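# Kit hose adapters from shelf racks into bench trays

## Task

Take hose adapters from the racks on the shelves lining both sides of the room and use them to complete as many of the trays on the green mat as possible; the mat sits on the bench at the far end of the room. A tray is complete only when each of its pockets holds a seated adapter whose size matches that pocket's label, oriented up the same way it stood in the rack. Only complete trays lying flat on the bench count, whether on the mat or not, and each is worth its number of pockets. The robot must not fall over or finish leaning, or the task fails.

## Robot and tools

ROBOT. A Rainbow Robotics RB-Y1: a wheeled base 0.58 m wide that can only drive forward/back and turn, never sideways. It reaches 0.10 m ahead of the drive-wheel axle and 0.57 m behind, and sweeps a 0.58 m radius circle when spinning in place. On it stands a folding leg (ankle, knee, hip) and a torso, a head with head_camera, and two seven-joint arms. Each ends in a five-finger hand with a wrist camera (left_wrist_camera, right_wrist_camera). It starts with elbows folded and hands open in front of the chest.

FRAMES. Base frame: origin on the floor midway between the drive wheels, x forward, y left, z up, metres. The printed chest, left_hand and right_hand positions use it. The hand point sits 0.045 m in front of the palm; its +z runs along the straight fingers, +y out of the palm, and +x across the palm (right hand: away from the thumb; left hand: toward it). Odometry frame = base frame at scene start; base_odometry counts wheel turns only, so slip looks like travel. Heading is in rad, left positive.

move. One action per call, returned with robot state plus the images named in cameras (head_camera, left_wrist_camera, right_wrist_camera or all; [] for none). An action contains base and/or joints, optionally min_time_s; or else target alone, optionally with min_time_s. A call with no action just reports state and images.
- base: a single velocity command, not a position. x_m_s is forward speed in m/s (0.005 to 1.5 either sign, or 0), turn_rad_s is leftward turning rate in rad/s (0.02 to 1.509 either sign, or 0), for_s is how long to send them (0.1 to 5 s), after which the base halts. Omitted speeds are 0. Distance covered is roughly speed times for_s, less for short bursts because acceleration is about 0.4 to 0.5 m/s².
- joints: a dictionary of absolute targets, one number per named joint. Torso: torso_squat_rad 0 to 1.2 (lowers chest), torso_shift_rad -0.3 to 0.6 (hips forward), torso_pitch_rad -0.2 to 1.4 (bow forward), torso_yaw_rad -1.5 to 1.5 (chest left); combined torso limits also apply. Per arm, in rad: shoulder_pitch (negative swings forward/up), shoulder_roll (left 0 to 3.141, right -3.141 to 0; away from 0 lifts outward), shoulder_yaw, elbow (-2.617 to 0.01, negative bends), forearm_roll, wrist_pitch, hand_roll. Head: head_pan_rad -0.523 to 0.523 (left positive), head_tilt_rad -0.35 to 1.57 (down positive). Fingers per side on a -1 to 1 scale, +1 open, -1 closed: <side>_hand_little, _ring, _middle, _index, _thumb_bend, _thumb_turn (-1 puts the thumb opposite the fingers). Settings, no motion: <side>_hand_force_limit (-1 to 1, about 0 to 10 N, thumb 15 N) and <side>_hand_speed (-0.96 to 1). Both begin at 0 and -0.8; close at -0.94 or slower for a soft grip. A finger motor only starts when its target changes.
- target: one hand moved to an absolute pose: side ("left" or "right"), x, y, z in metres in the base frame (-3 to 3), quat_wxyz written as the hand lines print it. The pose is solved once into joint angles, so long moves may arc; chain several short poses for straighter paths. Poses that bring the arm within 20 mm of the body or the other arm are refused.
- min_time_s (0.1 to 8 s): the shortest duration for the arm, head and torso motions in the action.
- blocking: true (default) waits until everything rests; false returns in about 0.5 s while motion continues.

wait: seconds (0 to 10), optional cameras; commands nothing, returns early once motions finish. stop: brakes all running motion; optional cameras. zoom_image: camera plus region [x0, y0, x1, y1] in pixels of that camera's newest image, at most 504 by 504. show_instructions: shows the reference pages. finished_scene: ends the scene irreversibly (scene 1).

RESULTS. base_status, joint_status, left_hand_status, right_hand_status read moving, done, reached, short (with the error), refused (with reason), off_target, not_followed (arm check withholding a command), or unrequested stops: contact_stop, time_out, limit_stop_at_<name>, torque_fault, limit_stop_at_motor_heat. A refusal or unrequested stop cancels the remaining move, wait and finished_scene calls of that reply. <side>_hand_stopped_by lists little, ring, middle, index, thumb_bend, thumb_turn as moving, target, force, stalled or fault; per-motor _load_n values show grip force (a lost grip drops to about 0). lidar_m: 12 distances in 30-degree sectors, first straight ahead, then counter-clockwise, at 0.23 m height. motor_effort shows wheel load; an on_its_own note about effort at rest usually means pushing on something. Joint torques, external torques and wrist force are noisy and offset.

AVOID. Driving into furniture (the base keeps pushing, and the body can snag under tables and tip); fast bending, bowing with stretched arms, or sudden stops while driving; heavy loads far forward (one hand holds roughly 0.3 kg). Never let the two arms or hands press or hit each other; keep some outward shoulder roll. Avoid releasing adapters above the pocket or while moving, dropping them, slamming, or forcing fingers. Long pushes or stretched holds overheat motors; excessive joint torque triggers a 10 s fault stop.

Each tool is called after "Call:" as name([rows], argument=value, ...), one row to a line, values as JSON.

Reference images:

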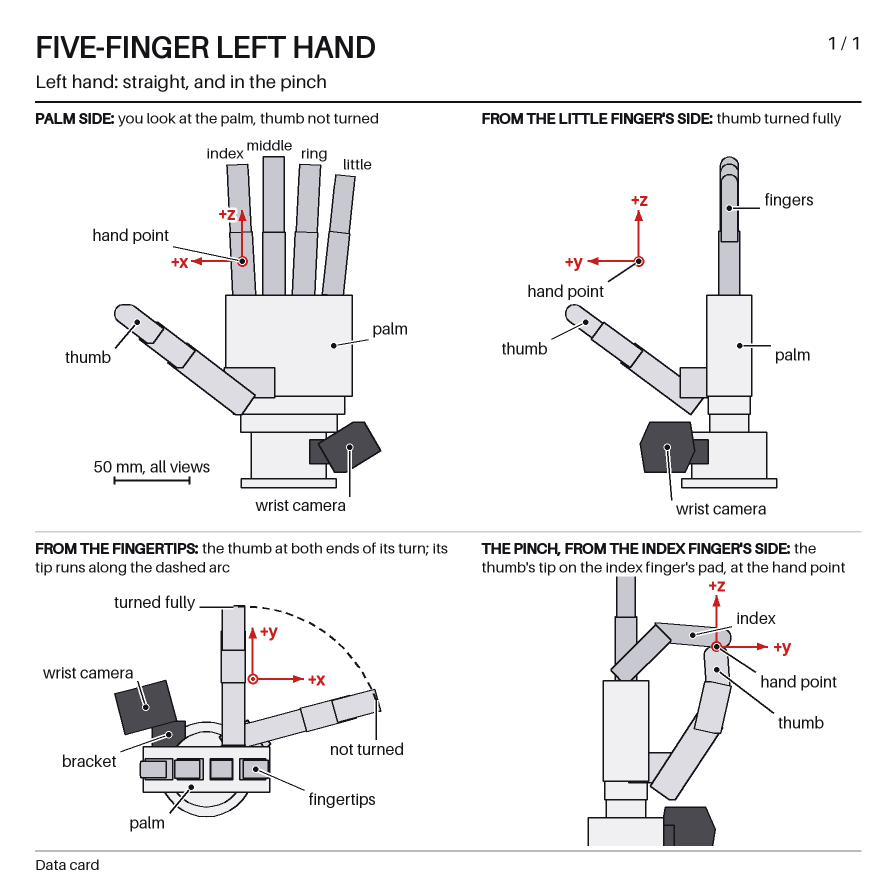

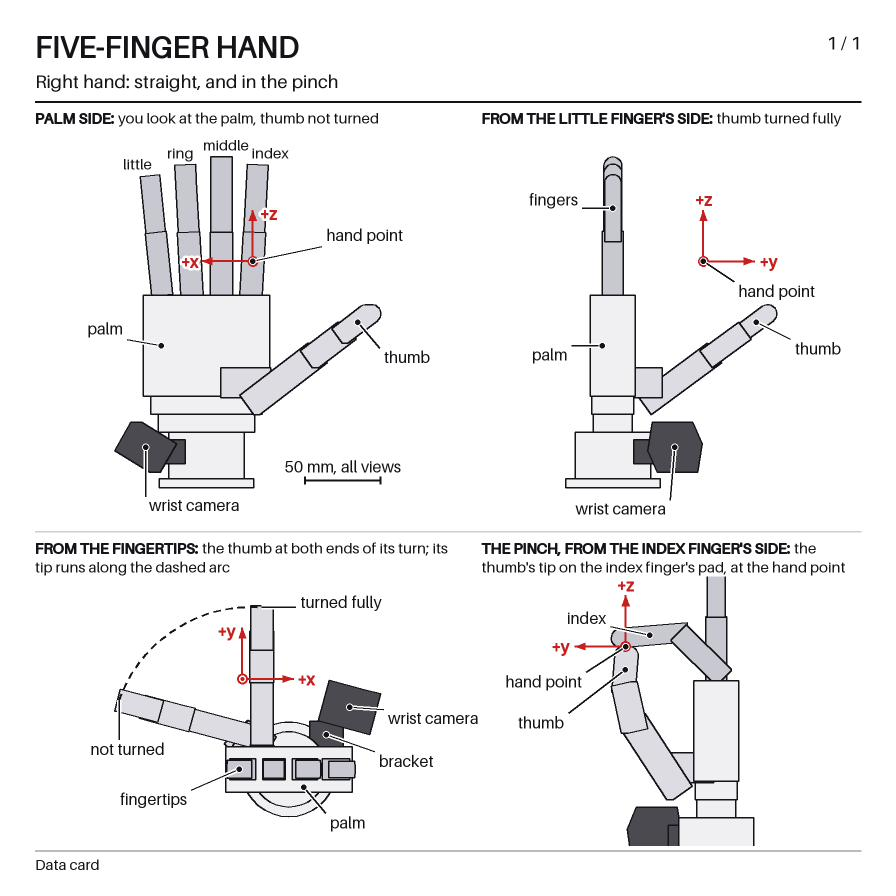

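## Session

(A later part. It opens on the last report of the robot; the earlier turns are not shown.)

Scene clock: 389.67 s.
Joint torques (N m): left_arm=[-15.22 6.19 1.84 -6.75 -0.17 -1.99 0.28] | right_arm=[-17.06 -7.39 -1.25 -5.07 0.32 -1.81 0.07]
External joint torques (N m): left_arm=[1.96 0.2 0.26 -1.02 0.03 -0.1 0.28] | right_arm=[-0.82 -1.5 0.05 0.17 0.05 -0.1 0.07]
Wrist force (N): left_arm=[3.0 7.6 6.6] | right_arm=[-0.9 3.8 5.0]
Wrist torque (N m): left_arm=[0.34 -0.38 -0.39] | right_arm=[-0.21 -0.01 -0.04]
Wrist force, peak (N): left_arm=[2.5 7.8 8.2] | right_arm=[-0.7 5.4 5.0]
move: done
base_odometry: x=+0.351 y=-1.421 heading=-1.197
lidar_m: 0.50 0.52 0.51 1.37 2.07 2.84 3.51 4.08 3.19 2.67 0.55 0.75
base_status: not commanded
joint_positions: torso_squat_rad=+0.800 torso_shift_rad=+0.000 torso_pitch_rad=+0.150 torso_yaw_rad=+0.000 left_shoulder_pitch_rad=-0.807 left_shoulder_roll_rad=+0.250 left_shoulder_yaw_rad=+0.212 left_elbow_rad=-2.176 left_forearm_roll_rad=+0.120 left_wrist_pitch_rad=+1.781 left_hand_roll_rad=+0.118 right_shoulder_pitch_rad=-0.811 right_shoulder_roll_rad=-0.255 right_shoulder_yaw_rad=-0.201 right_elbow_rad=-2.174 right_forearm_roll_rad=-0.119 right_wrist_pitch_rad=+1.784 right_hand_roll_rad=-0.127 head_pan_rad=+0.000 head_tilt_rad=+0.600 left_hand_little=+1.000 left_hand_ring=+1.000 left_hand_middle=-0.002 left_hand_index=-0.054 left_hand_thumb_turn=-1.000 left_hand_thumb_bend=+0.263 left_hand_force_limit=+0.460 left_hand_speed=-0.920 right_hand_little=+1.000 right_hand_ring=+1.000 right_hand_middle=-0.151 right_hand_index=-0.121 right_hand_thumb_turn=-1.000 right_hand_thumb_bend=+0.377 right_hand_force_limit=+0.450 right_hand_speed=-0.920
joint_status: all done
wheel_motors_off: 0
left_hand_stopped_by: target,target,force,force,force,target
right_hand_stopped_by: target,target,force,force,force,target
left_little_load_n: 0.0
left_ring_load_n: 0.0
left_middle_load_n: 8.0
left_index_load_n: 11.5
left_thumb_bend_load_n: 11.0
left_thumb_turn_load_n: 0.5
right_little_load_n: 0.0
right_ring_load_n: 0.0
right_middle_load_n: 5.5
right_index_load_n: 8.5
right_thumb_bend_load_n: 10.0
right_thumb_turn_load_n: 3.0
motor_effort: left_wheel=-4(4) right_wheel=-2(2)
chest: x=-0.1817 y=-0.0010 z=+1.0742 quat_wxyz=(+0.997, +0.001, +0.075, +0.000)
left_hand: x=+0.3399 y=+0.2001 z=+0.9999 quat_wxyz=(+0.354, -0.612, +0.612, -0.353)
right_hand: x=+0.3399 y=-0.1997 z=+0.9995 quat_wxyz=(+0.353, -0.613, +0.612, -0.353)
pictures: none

Call:
move(base={"x_m_s":-0.5,"for_s":1.0})

Call:
move(base={"turn_rad_s":-0.8893,"for_s":2.2}, joints={"torso_squat_rad":0.5})

Call:
move(base={"x_m_s":0.979,"for_s":3.0})

Call:
move(base={"turn_rad_s":0.3795,"for_s":1.0}, cameras=["head_camera"])

Call:
zoom_image(camera="head_camera", region=[110, 180, 250, 280])

Call:
zoom_image(camera="head_camera", region=[670, 170, 810, 270])

Scene clock: 392.67 s.
Joint torques (N m): left_arm=[-15.45 6.27 1.87 -5.86 -0.17 -1.83 0.4] | right_arm=[-17.32 -7.48 -1.34 -5.17 0.38 -1.88 0.15]
External joint torques (N m): left_arm=[1.73 0.28 0.3 -0.13 0.03 0.06 0.41] | right_arm=[-1.07 -1.59 -0.03 0.07 0.11 -0.17 0.14]
Wrist force (N): left_arm=[2.8 7.4 6.8] | right_arm=[-1.5 4.3 4.5]
Wrist torque (N m): left_arm=[0.30 -0.35 -0.40] | right_arm=[-0.13 0.14 -0.03]
Wrist force, peak (N): left_arm=[3.1 7.4 7.6] | right_arm=[-1.1 4.5 5.5]
move: done
base_odometry: x=+0.168 y=-0.955 heading=-1.196
lidar_m: 1.00 0.90 1.45 1.98 2.06 2.86 3.02 3.57 3.19 3.08 1.70 0.91
base_status: done (sent for 1 of 1 s)
joint_positions: torso_squat_rad=+0.800 torso_shift_rad=+0.000 torso_pitch_rad=+0.150 torso_yaw_rad=+0.000 left_shoulder_pitch_rad=-0.807 left_shoulder_roll_rad=+0.250 left_shoulder_yaw_rad=+0.212 left_elbow_rad=-2.176 left_forearm_roll_rad=+0.120 left_wrist_pitch_rad=+1.781 left_hand_roll_rad=+0.118 right_shoulder_pitch_rad=-0.811 right_shoulder_roll_rad=-0.255 right_shoulder_yaw_rad=-0.201 right_elbow_rad=-2.174 right_forearm_roll_rad=-0.119 right_wrist_pitch_rad=+1.784 right_hand_roll_rad=-0.127 head_pan_rad=+0.000 head_tilt_rad=+0.600 left_hand_little=+1.000 left_hand_ring=+1.000 left_hand_middle=-0.002 left_hand_index=-0.054 left_hand_thumb_turn=-1.000 left_hand_thumb_bend=+0.263 left_hand_force_limit=+0.460 left_hand_speed=-0.920 right_hand_little=+1.000 right_hand_ring=+1.000 right_hand_middle=-0.151 right_hand_index=-0.121 right_hand_thumb_turn=-1.000 right_hand_thumb_bend=+0.377 right_hand_force_limit=+0.450 right_hand_speed=-0.920
joint_status: not commanded
wheel_motors_off: 0
left_hand_stopped_by: target,target,force,force,force,target
right_hand_stopped_by: target,target,force,force,force,target
left_little_load_n: -0.5
left_ring_load_n: 0.0
left_middle_load_n: 8.0
left_index_load_n: 11.5
left_thumb_bend_load_n: 11.5
left_thumb_turn_load_n: 0.0
right_little_load_n: 0.0
right_ring_load_n: 0.0
right_middle_load_n: 5.5
right_index_load_n: 8.5
right_thumb_bend_load_n: 10.0
right_thumb_turn_load_n: 3.0
motor_effort: left_wheel=+8(48) right_wheel=-5(22)
chest: x=-0.1818 y=-0.0010 z=+1.0741 quat_wxyz=(+0.997, +0.001, +0.075, +0.000)
left_hand: x=+0.3399 y=+0.2001 z=+1.0000 quat_wxyz=(+0.354, -0.612, +0.612, -0.354)
right_hand: x=+0.3399 y=-0.1997 z=+0.9995 quat_wxyz=(+0.353, -0.613, +0.612, -0.353)
pictures: none

Scene clock: 396.97 s.
Joint torques (N m): left_arm=[-15.01 5.72 1.33 -6.03 -0.24 -1.88 0.41] | right_arm=[-17.36 -7.64 -1.71 -5.15 0.21 -1.96 -0.02]
External joint torques (N m): left_arm=[2.17 -0.28 -0.25 -0.3 -0.04 0.01 0.41] | right_arm=[-1.11 -1.75 -0.4 0.09 -0.06 -0.25 -0.03]
Wrist force (N): left_arm=[2.8 7.5 7.0] | right_arm=[-0.4 4.6 4.4]
Wrist torque (N m): left_arm=[0.32 -0.34 -0.39] | right_arm=[-0.03 -0.07 0.01]
Wrist force, peak (N): left_arm=[3.0 7.7 7.1] | right_arm=[-1.2 5.1 5.4]
move: done
base_odometry: x=+0.168 y=-0.955 heading=+3.131
lidar_m: 3.10 3.02 1.50 0.93 1.00 0.89 1.56 1.99 2.19 3.02 3.02 3.74
base_status: done (sent for 2.2 of 2.2 s)
joint_positions: torso_squat_rad=+0.500 torso_shift_rad=+0.000 torso_pitch_rad=+0.150 torso_yaw_rad=+0.000 left_shoulder_pitch_rad=-0.807 left_shoulder_roll_rad=+0.250 left_shoulder_yaw_rad=+0.212 left_elbow_rad=-2.176 left_forearm_roll_rad=+0.120 left_wrist_pitch_rad=+1.781 left_hand_roll_rad=+0.118 right_shoulder_pitch_rad=-0.811 right_shoulder_roll_rad=-0.255 right_shoulder_yaw_rad=-0.201 right_elbow_rad=-2.174 right_forearm_roll_rad=-0.119 right_wrist_pitch_rad=+1.784 right_hand_roll_rad=-0.127 head_pan_rad=+0.000 head_tilt_rad=+0.600 left_hand_little=+1.000 left_hand_ring=+1.000 left_hand_middle=-0.002 left_hand_index=-0.054 left_hand_thumb_turn=-1.000 left_hand_thumb_bend=+0.263 left_hand_force_limit=+0.460 left_hand_speed=-0.920 right_hand_little=+1.000 right_hand_ring=+1.000 right_hand_middle=-0.151 right_hand_index=-0.121 right_hand_thumb_turn=-1.000 right_hand_thumb_bend=+0.377 right_hand_force_limit=+0.450 right_hand_speed=-0.920
joint_status: all done
wheel_motors_off: 0
left_hand_stopped_by: target,target,force,force,force,target
right_hand_stopped_by: target,target,force,force,force,target
left_little_load_n: 0.0
left_ring_load_n: 0.0
left_middle_load_n: 7.5
left_index_load_n: 11.5
left_thumb_bend_load_n: 11.0
left_thumb_turn_load_n: 0.5
right_little_load_n: 0.0
right_ring_load_n: 0.0
right_middle_load_n: 6.0
right_index_load_n: 8.5
right_thumb_bend_load_n: 10.0
right_thumb_turn_load_n: 3.0
motor_effort: left_wheel=+12(37) right_wheel=+1(21)
chest: x=-0.1817 y=-0.0011 z=+1.2008 quat_wxyz=(+0.997, +0.001, +0.075, +0.000)
left_hand: x=+0.3399 y=+0.1999 z=+1.1265 quat_wxyz=(+0.354, -0.612, +0.612, -0.353)
right_hand: x=+0.3399 y=-0.1998 z=+1.1260 quat_wxyz=(+0.353, -0.613, +0.613, -0.353)
pictures: none

Scene clock: 402.37 s.
Joint torques (N m): left_arm=[-15.64 5.57 1.78 -5.78 -0.27 -1.81 0.47] | right_arm=[-17.25 -7.36 -1.58 -5.14 0.14 -1.94 -0.08]
External joint torques (N m): left_arm=[1.54 -0.42 0.2 -0.05 -0.08 0.08 0.48] | right_arm=[-1 -1.46 -0.27 0.1 -0.13 -0.23 -0.09]
Wrist force (N): left_arm=[2.7 7.3 6.6] | right_arm=[-0.8 4.9 5.2]
Wrist torque (N m): left_arm=[0.30 -0.35 -0.38] | right_arm=[-0.04 -0.05 0.02]
Wrist force, peak (N): left_arm=[3.4 7.5 7.5] | right_arm=[-0.7 4.6 5.8]
move: done
base_odometry: x=-2.769 y=-0.924 heading=+3.131
lidar_m: 0.34 0.34 0.38 0.59 2.26 2.48 3.66 4.72 2.94 2.38 0.86 0.44
base_status: done (sent for 3 of 3 s)
joint_positions: torso_squat_rad=+0.500 torso_shift_rad=+0.000 torso_pitch_rad=+0.150 torso_yaw_rad=+0.000 left_shoulder_pitch_rad=-0.807 left_shoulder_roll_rad=+0.250 left_shoulder_yaw_rad=+0.212 left_elbow_rad=-2.176 left_forearm_roll_rad=+0.120 left_wrist_pitch_rad=+1.781 left_hand_roll_rad=+0.118 right_shoulder_pitch_rad=-0.811 right_shoulder_roll_rad=-0.255 right_shoulder_yaw_rad=-0.201 right_elbow_rad=-2.174 right_forearm_roll_rad=-0.119 right_wrist_pitch_rad=+1.784 right_hand_roll_rad=-0.127 head_pan_rad=+0.000 head_tilt_rad=+0.600 left_hand_little=+1.000 left_hand_ring=+1.000 left_hand_middle=-0.002 left_hand_index=-0.054 left_hand_thumb_turn=-1.000 left_hand_thumb_bend=+0.263 left_hand_force_limit=+0.460 left_hand_speed=-0.920 right_hand_little=+1.000 right_hand_ring=+1.000 right_hand_middle=-0.151 right_hand_index=-0.121 right_hand_thumb_turn=-1.000 right_hand_thumb_bend=+0.377 right_hand_force_limit=+0.450 right_hand_speed=-0.920
joint_status: not commanded
wheel_motors_off: 0
left_hand_stopped_by: target,target,force,force,force,target
right_hand_stopped_by: target,target,force,force,force,target
left_little_load_n: 0.0
left_ring_load_n: 0.0
left_middle_load_n: 8.0
left_index_load_n: 11.5
left_thumb_bend_load_n: 11.0
left_thumb_turn_load_n: 0.0
right_little_load_n: 0.0
right_ring_load_n: 0.0
right_middle_load_n: 5.5
right_index_load_n: 8.5
right_thumb_bend_load_n: 10.0
right_thumb_turn_load_n: 3.0
motor_effort: left_wheel=-1(47) right_wheel=-2(26)
chest: x=-0.1816 y=-0.0011 z=+1.2008 quat_wxyz=(+0.997, +0.001, +0.075, +0.000)
left_hand: x=+0.3400 y=+0.1999 z=+1.1265 quat_wxyz=(+0.354, -0.612, +0.612, -0.353)
right_hand: x=+0.3400 y=-0.1998 z=+1.1260 quat_wxyz=(+0.353, -0.613, +0.613, -0.353)
pictures: none

Scene clock: 404.43 s.
Joint torques (N m): left_arm=[-15.07 5.59 2.13 -5.97 -0.23 -1.8 0.27] | right_arm=[-17.2 -7.57 -1.39 -5.24 0.23 -1.85 0.01]
External joint torques (N m): left_arm=[2.11 -0.4 0.55 -0.24 -0.04 0.08 0.27] | right_arm=[-0.95 -1.67 -0.09 0 -0.04 -0.15 0]
Wrist force (N): left_arm=[3.0 7.5 6.6] | right_arm=[-1.2 3.9 5.0]
Wrist torque (N m): left_arm=[0.33 -0.38 -0.38] | right_arm=[-0.22 0.09 -0.03]
Wrist force, peak (N): left_arm=[3.0 7.6 7.1] | right_arm=[-0.8 4.9 5.4]
move: done
base_odometry: x=-2.769 y=-0.924 heading=-2.773
lidar_m: 0.33 0.34 0.49 1.41 2.37 2.92 4.71 2.95 2.45 1.33 0.49 0.36
base_status: done (sent for 1 of 1 s)
joint_positions: torso_squat_rad=+0.500 torso_shift_rad=+0.000 torso_pitch_rad=+0.150 torso_yaw_rad=+0.000 left_shoulder_pitch_rad=-0.807 left_shoulder_roll_rad=+0.250 left_shoulder_yaw_rad=+0.212 left_elbow_rad=-2.176 left_forearm_roll_rad=+0.120 left_wrist_pitch_rad=+1.781 left_hand_roll_rad=+0.118 right_shoulder_pitch_rad=-0.811 right_shoulder_roll_rad=-0.255 right_shoulder_yaw_rad=-0.201 right_elbow_rad=-2.174 right_forearm_roll_rad=-0.119 right_wrist_pitch_rad=+1.784 right_hand_roll_rad=-0.127 head_pan_rad=+0.000 head_tilt_rad=+0.600 left_hand_little=+1.000 left_hand_ring=+1.000 left_hand_middle=-0.002 left_hand_index=-0.054 left_hand_thumb_turn=-1.000 left_hand_thumb_bend=+0.263 left_hand_force_limit=+0.460 left_hand_speed=-0.920 right_hand_little=+1.000 right_hand_ring=+1.000 right_hand_middle=-0.151 right_hand_index=-0.121 right_hand_thumb_turn=-1.000 right_hand_thumb_bend=+0.377 right_hand_force_limit=+0.450 right_hand_speed=-0.920
joint_status: not commanded
wheel_motors_off: 0
left_hand_stopped_by: target,target,force,force,force,target
right_hand_stopped_by: target,target,force,force,force,target
left_little_load_n: 0.0
left_ring_load_n: 0.0
left_middle_load_n: 8.0
left_index_load_n: 11.5
left_thumb_bend_load_n: 11.0
left_thumb_turn_load_n: 0.5
right_little_load_n: 0.0
right_ring_load_n: 0.0
right_middle_load_n: 5.5
right_index_load_n: 8.5
right_thumb_bend_load_n: 10.0
right_thumb_turn_load_n: 3.0
motor_effort: left_wheel=+5(37) right_wheel=+3(18)
chest: x=-0.1816 y=-0.0011 z=+1.2008 quat_wxyz=(+0.997, +0.001, +0.075, +0.000)
left_hand: x=+0.3400 y=+0.1999 z=+1.1265 quat_wxyz=(+0.354, -0.612, +0.612, -0.353)
right_hand: x=+0.3400 y=-0.1998 z=+1.1260 quat_wxyz=(+0.353, -0.613, +0.613, -0.353)
head_camera: T_world_to_cam=[[-0.0239, -0.99971, -0.00051, -0.00211], [-0.69681, 0.01703, -0.71706, 0.97308], [0.71686, -0.01678, -0.69702, 1.01253]] pos_world=[-0.04785, -0.00169, 1.4035]

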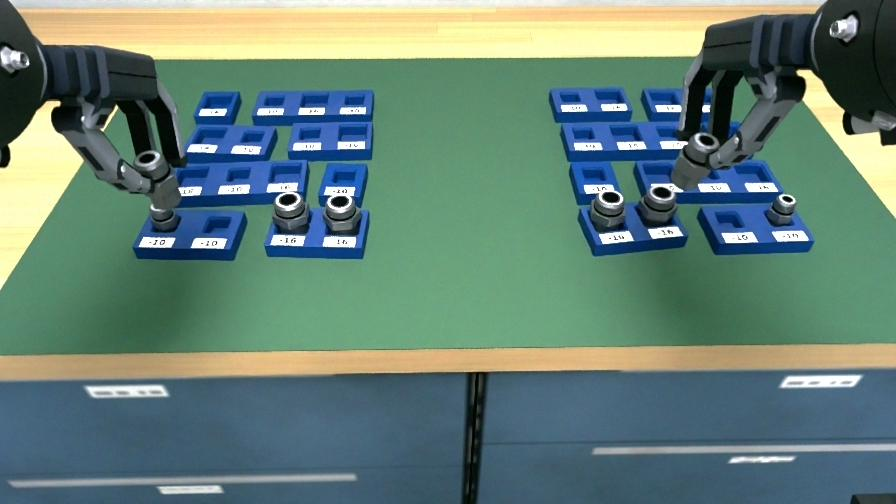

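Scaled by 3.600 from the camera's image (finer frame: 1280x720).

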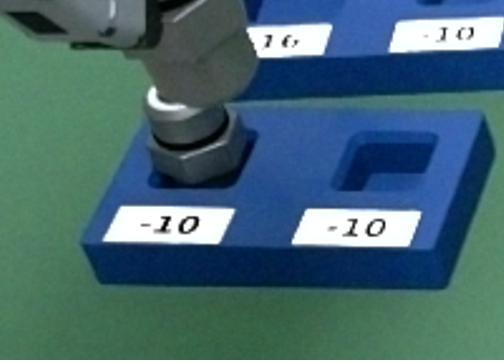

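Scaled by 3.600 from the camera's image (finer frame: 1280x720).

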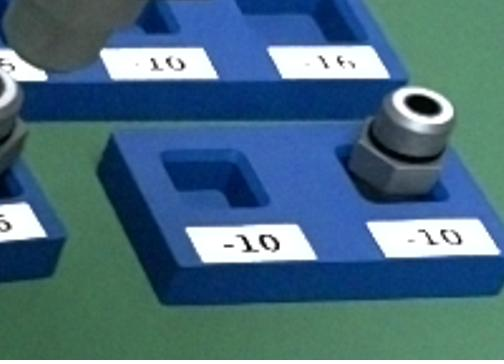

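Call:
move(target={"side":"right","x":0.47,"y":-0.32,"z":1.06,"quat_wxyz":[0.3536,-0.6124,0.6124,-0.3536]}, min_time_s=1)

Call:
move(target={"side":"right","x":0.4994,"y":-0.3493,"z":0.95,"quat_wxyz":[0.3536,-0.6124,0.6124,-0.3536]}, min_time_s=1.2, cameras=["head_camera"])

Call:
zoom_image(camera="head_camera", region=[670, 170, 780, 260])

Scene clock: 406.20 s.
Joint torques (N m): left_arm=[-15.54 5.87 1.45 -5.88 -0.3 -1.85 0.2] | right_arm=[-21.74 -12.47 -0.48 -8.49 -0.34 -1.55 -0.37]
External joint torques (N m): left_arm=[1.64 -0.12 -0.12 -0.15 -0.1 0.03 0.21] | right_arm=[-1.45 -1.51 0.47 0.28 -0.2 0.15 -0.37]
Wrist force (N): left_arm=[2.9 7.4 6.6] | right_arm=[-1.8 4.0 3.9]
Wrist torque (N m): left_arm=[0.32 -0.39 -0.39] | right_arm=[-0.10 0.20 -0.10]
Wrist force, peak (N): left_arm=[2.8 7.7 7.1] | right_arm=[-1.3 4.7 6.4]
move: done
base_odometry: x=-2.769 y=-0.924 heading=-2.773
lidar_m: 0.33 0.36 0.49 1.40 2.37 2.90 4.71 2.96 2.45 1.32 0.49 0.36
base_status: not commanded
joint_positions: torso_squat_rad=+0.500 torso_shift_rad=+0.000 torso_pitch_rad=+0.150 torso_yaw_rad=+0.000 left_shoulder_pitch_rad=-0.807 left_shoulder_roll_rad=+0.250 left_shoulder_yaw_rad=+0.212 left_elbow_rad=-2.176 left_forearm_roll_rad=+0.120 left_wrist_pitch_rad=+1.781 left_hand_roll_rad=+0.118 right_shoulder_pitch_rad=-0.913 right_shoulder_roll_rad=-0.410 right_shoulder_yaw_rad=-0.416 right_elbow_rad=-1.387 right_forearm_roll_rad=-0.311 right_wrist_pitch_rad=+1.194 right_hand_roll_rad=+0.187 head_pan_rad=+0.000 head_tilt_rad=+0.600 left_hand_little=+1.000 left_hand_ring=+1.000 left_hand_middle=-0.002 left_hand_index=-0.054 left_hand_thumb_turn=-1.000 left_hand_thumb_bend=+0.263 left_hand_force_limit=+0.460 left_hand_speed=-0.920 right_hand_little=+1.000 right_hand_ring=+1.000 right_hand_middle=-0.151 right_hand_index=-0.121 right_hand_thumb_turn=-1.000 right_hand_thumb_bend=+0.377 right_hand_force_limit=+0.450 right_hand_speed=-0.920
joint_status: all done
wheel_motors_off: 0
left_hand_stopped_by: target,target,force,force,force,target
right_hand_stopped_by: target,target,force,force,force,target
left_little_load_n: 0.0
left_ring_load_n: 0.0
left_middle_load_n: 8.0
left_index_load_n: 11.5
left_thumb_bend_load_n: 11.0
left_thumb_turn_load_n: 0.5
right_little_load_n: 0.0
right_ring_load_n: 0.0
right_middle_load_n: 5.5
right_index_load_n: 8.5
right_thumb_bend_load_n: 10.0
right_thumb_turn_load_n: 3.0
motor_effort: left_wheel=+3(6) right_wheel=+5(6)
chest: x=-0.1817 y=-0.0011 z=+1.2008 quat_wxyz=(+0.997, +0.001, +0.075, +0.000)
left_hand: x=+0.3400 y=+0.1999 z=+1.1265 quat_wxyz=(+0.354, -0.612, +0.612, -0.353)
right_hand: x=+0.4691 y=-0.3201 z=+1.0600 quat_wxyz=(+0.354, -0.612, +0.613, -0.354)
right_hand_status: reached (checked arc that bows 29 mm and turns the hand up to 5 deg, planned for 1.0 s): 1 mm and 0.1 deg off.
pictures: none

Scene clock: 407.73 s.
Joint torques (N m): left_arm=[-15.59 6.04 1.5 -6.37 -0.3 -1.65 0.47] | right_arm=[-23.14 -13.77 -1.29 -9.58 -0.55 -1.73 -0.07]
External joint torques (N m): left_arm=[1.59 0.05 -0.08 -0.65 -0.11 0.24 0.47] | right_arm=[-2.14 -1.97 -0.77 0.18 -0.25 -0.15 -0.07]
Wrist force (N): left_arm=[2.9 7.4 6.8] | right_arm=[-1.2 3.8 5.0]
Wrist torque (N m): left_arm=[0.31 -0.37 -0.38] | right_arm=[-0.21 0.05 -0.07]
Wrist force, peak (N): left_arm=[2.9 7.5 7.1] | right_arm=[-1.1 4.7 5.5]
move: done
base_odometry: x=-2.769 y=-0.924 heading=-2.773
lidar_m: 0.33 0.35 0.50 1.40 2.36 2.89 4.71 2.97 2.46 1.33 0.49 0.36
base_status: not commanded
joint_positions: torso_squat_rad=+0.500 torso_shift_rad=+0.000 torso_pitch_rad=+0.150 torso_yaw_rad=+0.000 left_shoulder_pitch_rad=-0.807 left_shoulder_roll_rad=+0.250 left_shoulder_yaw_rad=+0.212 left_elbow_rad=-2.176 left_forearm_roll_rad=+0.120 left_wrist_pitch_rad=+1.781 left_hand_roll_rad=+0.118 right_shoulder_pitch_rad=-0.917 right_shoulder_roll_rad=-0.411 right_shoulder_yaw_rad=-0.462 right_elbow_rad=-0.924 right_forearm_roll_rad=-0.425 right_wrist_pitch_rad=+0.776 right_hand_roll_rad=+0.428 head_pan_rad=+0.000 head_tilt_rad=+0.600 left_hand_little=+1.000 left_hand_ring=+1.000 left_hand_middle=-0.002 left_hand_index=-0.054 left_hand_thumb_turn=-1.000 left_hand_thumb_bend=+0.263 left_hand_force_limit=+0.460 left_hand_speed=-0.920 right_hand_little=+1.000 right_hand_ring=+1.000 right_hand_middle=-0.151 right_hand_index=-0.121 right_hand_thumb_turn=-1.000 right_hand_thumb_bend=+0.377 right_hand_force_limit=+0.450 right_hand_speed=-0.920
joint_status: all done
wheel_motors_off: 0
left_hand_stopped_by: target,target,force,force,force,target
right_hand_stopped_by: target,target,force,force,force,target
left_little_load_n: 0.0
left_ring_load_n: 0.0
left_middle_load_n: 8.0
left_index_load_n: 11.5
left_thumb_bend_load_n: 11.0
left_thumb_turn_load_n: 0.5
right_little_load_n: 0.0
right_ring_load_n: 0.0
right_middle_load_n: 5.5
right_index_load_n: 8.5
right_thumb_bend_load_n: 10.5
right_thumb_turn_load_n: 3.0
motor_effort: left_wheel=+3(5) right_wheel=+6(6)
chest: x=-0.1817 y=-0.0011 z=+1.2008 quat_wxyz=(+0.997, +0.001, +0.075, +0.000)
left_hand: x=+0.3400 y=+0.1999 z=+1.1265 quat_wxyz=(+0.354, -0.612, +0.612, -0.353)
right_hand: x=+0.4983 y=-0.3492 z=+0.9499 quat_wxyz=(+0.353, -0.611, +0.613, -0.356)
right_hand_status: reached (checked arc that bows 13 mm and turns the hand up to 2 deg, planned for 1.2 s): 1 mm and 0.3 deg off.
head_camera: T_world_to_cam=[[-0.02391, -0.99971, -0.00052, -0.00211], [-0.69681, 0.01703, -0.71706, 0.97301], [0.71686, -0.01678, -0.69702, 1.01261]] pos_world=[-0.04795, -0.00169, 1.4035]

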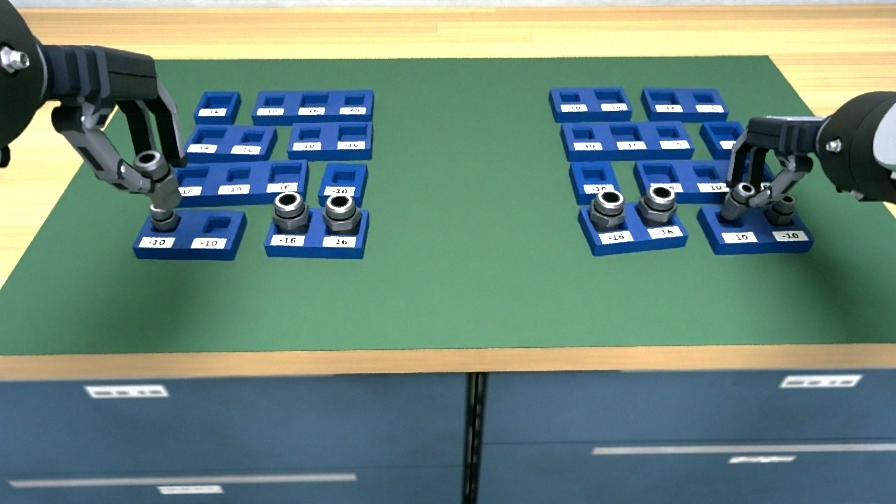

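Scaled by 4.582 from the camera's image (finer frame: 1280x720).

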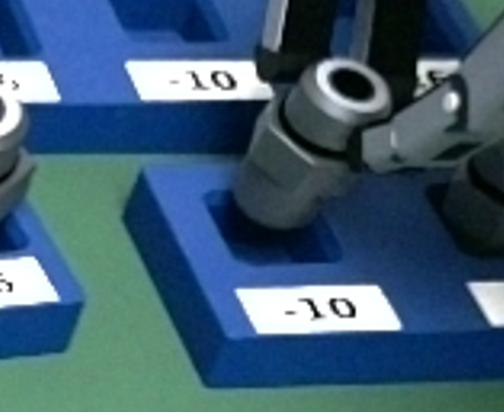

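Call:
move(target={"side":"right","x":0.4975,"y":-0.3493,"z":0.94,"quat_wxyz":[0.3536,-0.6124,0.6124,-0.3536]}, min_time_s=0.7, cameras=["head_camera"])

Call:
zoom_image(camera="head_camera", region=[700, 180, 770, 240])

Scene clock: 409.13 s.
Joint torques (N m): left_arm=[-14.82 5.74 1.68 -6.4 -0.32 -1.8 0.47] | right_arm=[-21.6 -12.84 -1.37 -9.33 -0.67 -1.81 0.18]
External joint torques (N m): left_arm=[2.36 -0.25 0.1 -0.67 -0.12 0.08 0.48] | right_arm=[-0.69 -1.04 -0.85 0.43 -0.36 -0.26 0.18]
Wrist force (N): left_arm=[3.2 7.4 6.7] | right_arm=[-0.8 4.2 4.2]
Wrist torque (N m): left_arm=[0.31 -0.42 -0.37] | right_arm=[-0.15 -0.01 -0.05]
Wrist force, peak (N): left_arm=[3.1 7.5 7.0] | right_arm=[-0.8 4.2 5.4]
move: done
base_odometry: x=-2.769 y=-0.924 heading=-2.773
lidar_m: 0.34 0.35 0.50 1.40 2.35 2.89 4.72 2.96 2.45 1.31 0.49 0.36
base_status: not commanded
joint_positions: torso_squat_rad=+0.500 torso_shift_rad=+0.000 torso_pitch_rad=+0.150 torso_yaw_rad=+0.000 left_shoulder_pitch_rad=-0.807 left_shoulder_roll_rad=+0.250 left_shoulder_yaw_rad=+0.212 left_elbow_rad=-2.176 left_forearm_roll_rad=+0.120 left_wrist_pitch_rad=+1.781 left_hand_roll_rad=+0.118 right_shoulder_pitch_rad=-0.910 right_shoulder_roll_rad=-0.409 right_shoulder_yaw_rad=-0.463 right_elbow_rad=-0.899 right_forearm_roll_rad=-0.445 right_wrist_pitch_rad=+0.753 right_hand_roll_rad=+0.453 head_pan_rad=+0.000 head_tilt_rad=+0.600 left_hand_little=+1.000 left_hand_ring=+1.000 left_hand_middle=-0.002 left_hand_index=-0.054 left_hand_thumb_turn=-1.000 left_hand_thumb_bend=+0.263 left_hand_force_limit=+0.460 left_hand_speed=-0.920 right_hand_little=+1.000 right_hand_ring=+1.000 right_hand_middle=-0.151 right_hand_index=-0.121 right_hand_thumb_turn=-1.000 right_hand_thumb_bend=+0.377 right_hand_force_limit=+0.450 right_hand_speed=-0.920
joint_status: all done
wheel_motors_off: 0
left_hand_stopped_by: target,target,force,force,force,target
right_hand_stopped_by: target,target,force,force,force,target
left_little_load_n: 0.0
left_ring_load_n: 0.0
left_middle_load_n: 7.5
left_index_load_n: 11.5
left_thumb_bend_load_n: 11.0
left_thumb_turn_load_n: 0.5
right_little_load_n: 0.0
right_ring_load_n: 0.0
right_middle_load_n: 5.0
right_index_load_n: 8.5
right_thumb_bend_load_n: 10.0
right_thumb_turn_load_n: 3.0
motor_effort: left_wheel=+3(6) right_wheel=+6(6)
chest: x=-0.1817 y=-0.0011 z=+1.2008 quat_wxyz=(+0.997, +0.001, +0.075, +0.000)
left_hand: x=+0.3400 y=+0.1999 z=+1.1265 quat_wxyz=(+0.354, -0.612, +0.612, -0.353)
right_hand: x=+0.4968 y=-0.3494 z=+0.9401 quat_wxyz=(+0.353, -0.612, +0.613, -0.354)
right_hand_status: reached (checked arc that bows 0 mm and turns the hand up to 0 deg, planned for 0.7 s): 1 mm and 0.1 deg off.
head_camera: T_world_to_cam=[[-0.02391, -0.99971, -0.00052, -0.00211], [-0.69681, 0.01703, -0.71706, 0.97301], [0.71686, -0.01678, -0.69702, 1.01261]] pos_world=[-0.04795, -0.00169, 1.4035]

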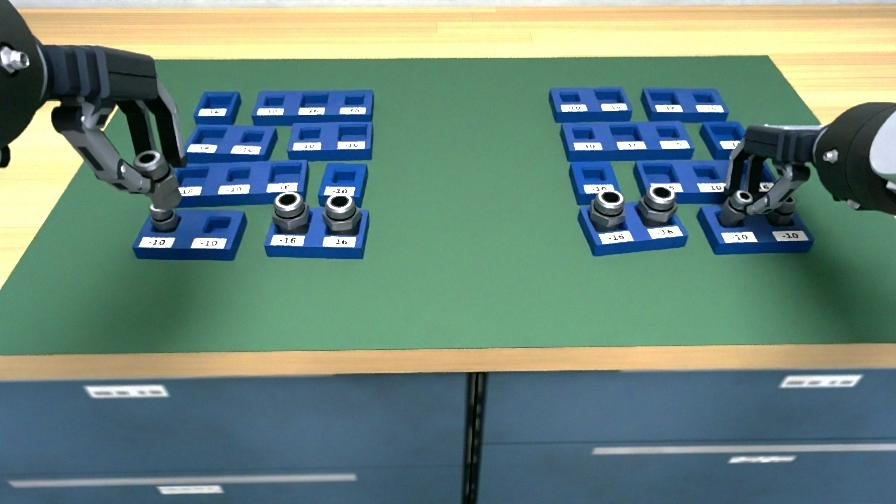

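Scaled by 7.200 from the camera's image (finer frame: 1280x720).

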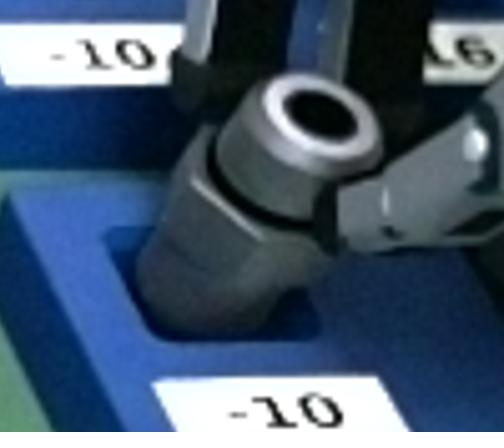

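Call:
move(target={"side":"right","x":0.498,"y":-0.3503,"z":0.935,"quat_wxyz":[0.3536,-0.6124,0.6124,-0.3536]}, min_time_s=0.6)

Call:
move(target={"side":"right","x":0.498,"y":-0.3503,"z":0.931,"quat_wxyz":[0.3536,-0.6124,0.6124,-0.3536]}, min_time_s=0.6)

Scene clock: 410.27 s.
Joint torques (N m): left_arm=[-15.14 5.72 1.23 -6.16 -0.4 -1.9 0.33] | right_arm=[-23.05 -15.53 -1.76 -9.2 -0.56 -1.85 0.16]
External joint torques (N m): left_arm=[2.04 -0.27 -0.34 -0.43 -0.2 -0.01 0.34] | right_arm=[-2.11 -3.7 -1.25 0.56 -0.23 -0.31 0.15]
Wrist force (N): left_arm=[3.0 7.4 6.7] | right_arm=[-0.6 4.7 3.2]
Wrist torque (N m): left_arm=[0.32 -0.39 -0.38] | right_arm=[-0.05 0.03 -0.01]
Wrist force, peak (N): left_arm=[3.0 7.4 7.2] | right_arm=[-1.3 4.8 5.1]
move: done
base_odometry: x=-2.769 y=-0.924 heading=-2.773
lidar_m: 0.33 0.36 0.49 1.40 2.37 2.90 4.71 2.96 2.46 1.32 0.50 0.36
base_status: not commanded
joint_positions: torso_squat_rad=+0.500 torso_shift_rad=+0.000 torso_pitch_rad=+0.150 torso_yaw_rad=+0.000 left_shoulder_pitch_rad=-0.807 left_shoulder_roll_rad=+0.250 left_shoulder_yaw_rad=+0.212 left_elbow_rad=-2.176 left_forearm_roll_rad=+0.120 left_wrist_pitch_rad=+1.781 left_hand_roll_rad=+0.118 right_shoulder_pitch_rad=-0.914 right_shoulder_roll_rad=-0.411 right_shoulder_yaw_rad=-0.464 right_elbow_rad=-0.870 right_forearm_roll_rad=-0.458 right_wrist_pitch_rad=+0.731 right_hand_roll_rad=+0.471 head_pan_rad=+0.000 head_tilt_rad=+0.600 left_hand_little=+1.000 left_hand_ring=+1.000 left_hand_middle=-0.002 left_hand_index=-0.054 left_hand_thumb_turn=-1.000 left_hand_thumb_bend=+0.263 left_hand_force_limit=+0.460 left_hand_speed=-0.920 right_hand_little=+1.000 right_hand_ring=+1.000 right_hand_middle=-0.151 right_hand_index=-0.121 right_hand_thumb_turn=-1.000 right_hand_thumb_bend=+0.377 right_hand_force_limit=+0.450 right_hand_speed=-0.920
joint_status: all done
wheel_motors_off: 0
left_hand_stopped_by: target,target,force,force,force,target
right_hand_stopped_by: target,target,force,force,force,target
left_little_load_n: 0.0
left_ring_load_n: 0.0
left_middle_load_n: 7.5
left_index_load_n: 11.5
left_thumb_bend_load_n: 11.0
left_thumb_turn_load_n: 0.0
right_little_load_n: 0.0
right_ring_load_n: 0.0
right_middle_load_n: 5.5
right_index_load_n: 8.5
right_thumb_bend_load_n: 10.0
right_thumb_turn_load_n: 3.0
motor_effort: left_wheel=+4(5) right_wheel=+5(6)
chest: x=-0.1817 y=-0.0011 z=+1.2008 quat_wxyz=(+0.997, +0.001, +0.075, +0.000)
left_hand: x=+0.3400 y=+0.1999 z=+1.1265 quat_wxyz=(+0.354, -0.612, +0.612, -0.353)
right_hand: x=+0.4974 y=-0.3500 z=+0.9345 quat_wxyz=(+0.353, -0.612, +0.613, -0.353)
right_hand_status: reached (checked arc that bows 1 mm and turns the hand up to 0 deg, planned for 0.6 s): 1 mm and 0.1 deg off.
pictures: none

Scene clock: 411.20 s.
Joint torques (N m): left_arm=[-14.76 5.77 1.91 -6.09 -0.33 -1.59 0.27] | right_arm=[-21.57 -14.83 -1.32 -8.16 -0.41 -1.53 0.14]
External joint torques (N m): left_arm=[2.42 -0.23 0.33 -0.36 -0.14 0.3 0.28] | right_arm=[-0.62 -3 -0.83 1.59 -0.08 0 0.13]
Wrist force (N): left_arm=[3.0 7.5 6.7] | right_arm=[-0.6 2.7 2.5]
Wrist torque (N m): left_arm=[0.33 -0.39 -0.38] | right_arm=[-0.13 0.07 -0.06]
Wrist force, peak (N): left_arm=[2.9 7.4 7.1] | right_arm=[-1.8 4.8 4.9]
move: done
base_odometry: x=-2.769 y=-0.924 heading=-2.773
lidar_m: 0.34 0.36 0.50 1.41 2.36 2.89 4.72 2.95 2.44 1.33 0.50 0.35
base_status: not commanded
joint_positions: torso_squat_rad=+0.500 torso_shift_rad=+0.000 torso_pitch_rad=+0.150 torso_yaw_rad=+0.000 left_shoulder_pitch_rad=-0.807 left_shoulder_roll_rad=+0.250 left_shoulder_yaw_rad=+0.212 left_elbow_rad=-2.176 left_forearm_roll_rad=+0.120 left_wrist_pitch_rad=+1.781 left_hand_roll_rad=+0.118 right_shoulder_pitch_rad=-0.915 right_shoulder_roll_rad=-0.412 right_shoulder_yaw_rad=-0.465 right_elbow_rad=-0.853 right_forearm_roll_rad=-0.467 right_wrist_pitch_rad=+0.716 right_hand_roll_rad=+0.483 head_pan_rad=+0.000 head_tilt_rad=+0.600 left_hand_little=+1.000 left_hand_ring=+1.000 left_hand_middle=-0.002 left_hand_index=-0.054 left_hand_thumb_turn=-1.000 left_hand_thumb_bend=+0.263 left_hand_force_limit=+0.460 left_hand_speed=-0.920 right_hand_little=+1.000 right_hand_ring=+1.000 right_hand_middle=-0.151 right_hand_index=-0.121 right_hand_thumb_turn=-1.000 right_hand_thumb_bend=+0.377 right_hand_force_limit=+0.450 right_hand_speed=-0.920
joint_status: all done
wheel_motors_off: 0
left_hand_stopped_by: target,target,force,force,force,target
right_hand_stopped_by: target,target,force,force,force,target
left_little_load_n: 0.0
left_ring_load_n: 0.0
left_middle_load_n: 8.0
left_index_load_n: 11.5
left_thumb_bend_load_n: 11.0
left_thumb_turn_load_n: 0.0
right_little_load_n: 0.0
right_ring_load_n: 0.0
right_middle_load_n: 5.5
right_index_load_n: 9.0
right_thumb_bend_load_n: 9.5
right_thumb_turn_load_n: 3.0
motor_effort: left_wheel=+4(5) right_wheel=+5(6)
chest: x=-0.1817 y=-0.0011 z=+1.2008 quat_wxyz=(+0.997, +0.001, +0.075, +0.000)
left_hand: x=+0.3400 y=+0.1999 z=+1.1265 quat_wxyz=(+0.354, -0.612, +0.612, -0.353)
right_hand: x=+0.4978 y=-0.3501 z=+0.9309 quat_wxyz=(+0.353, -0.612, +0.612, -0.354)
right_hand_status: reached (checked arc that bows 0 mm and turns the hand up to 0 deg, planned for 0.6 s): 0 mm and 0.0 deg off.
pictures: none


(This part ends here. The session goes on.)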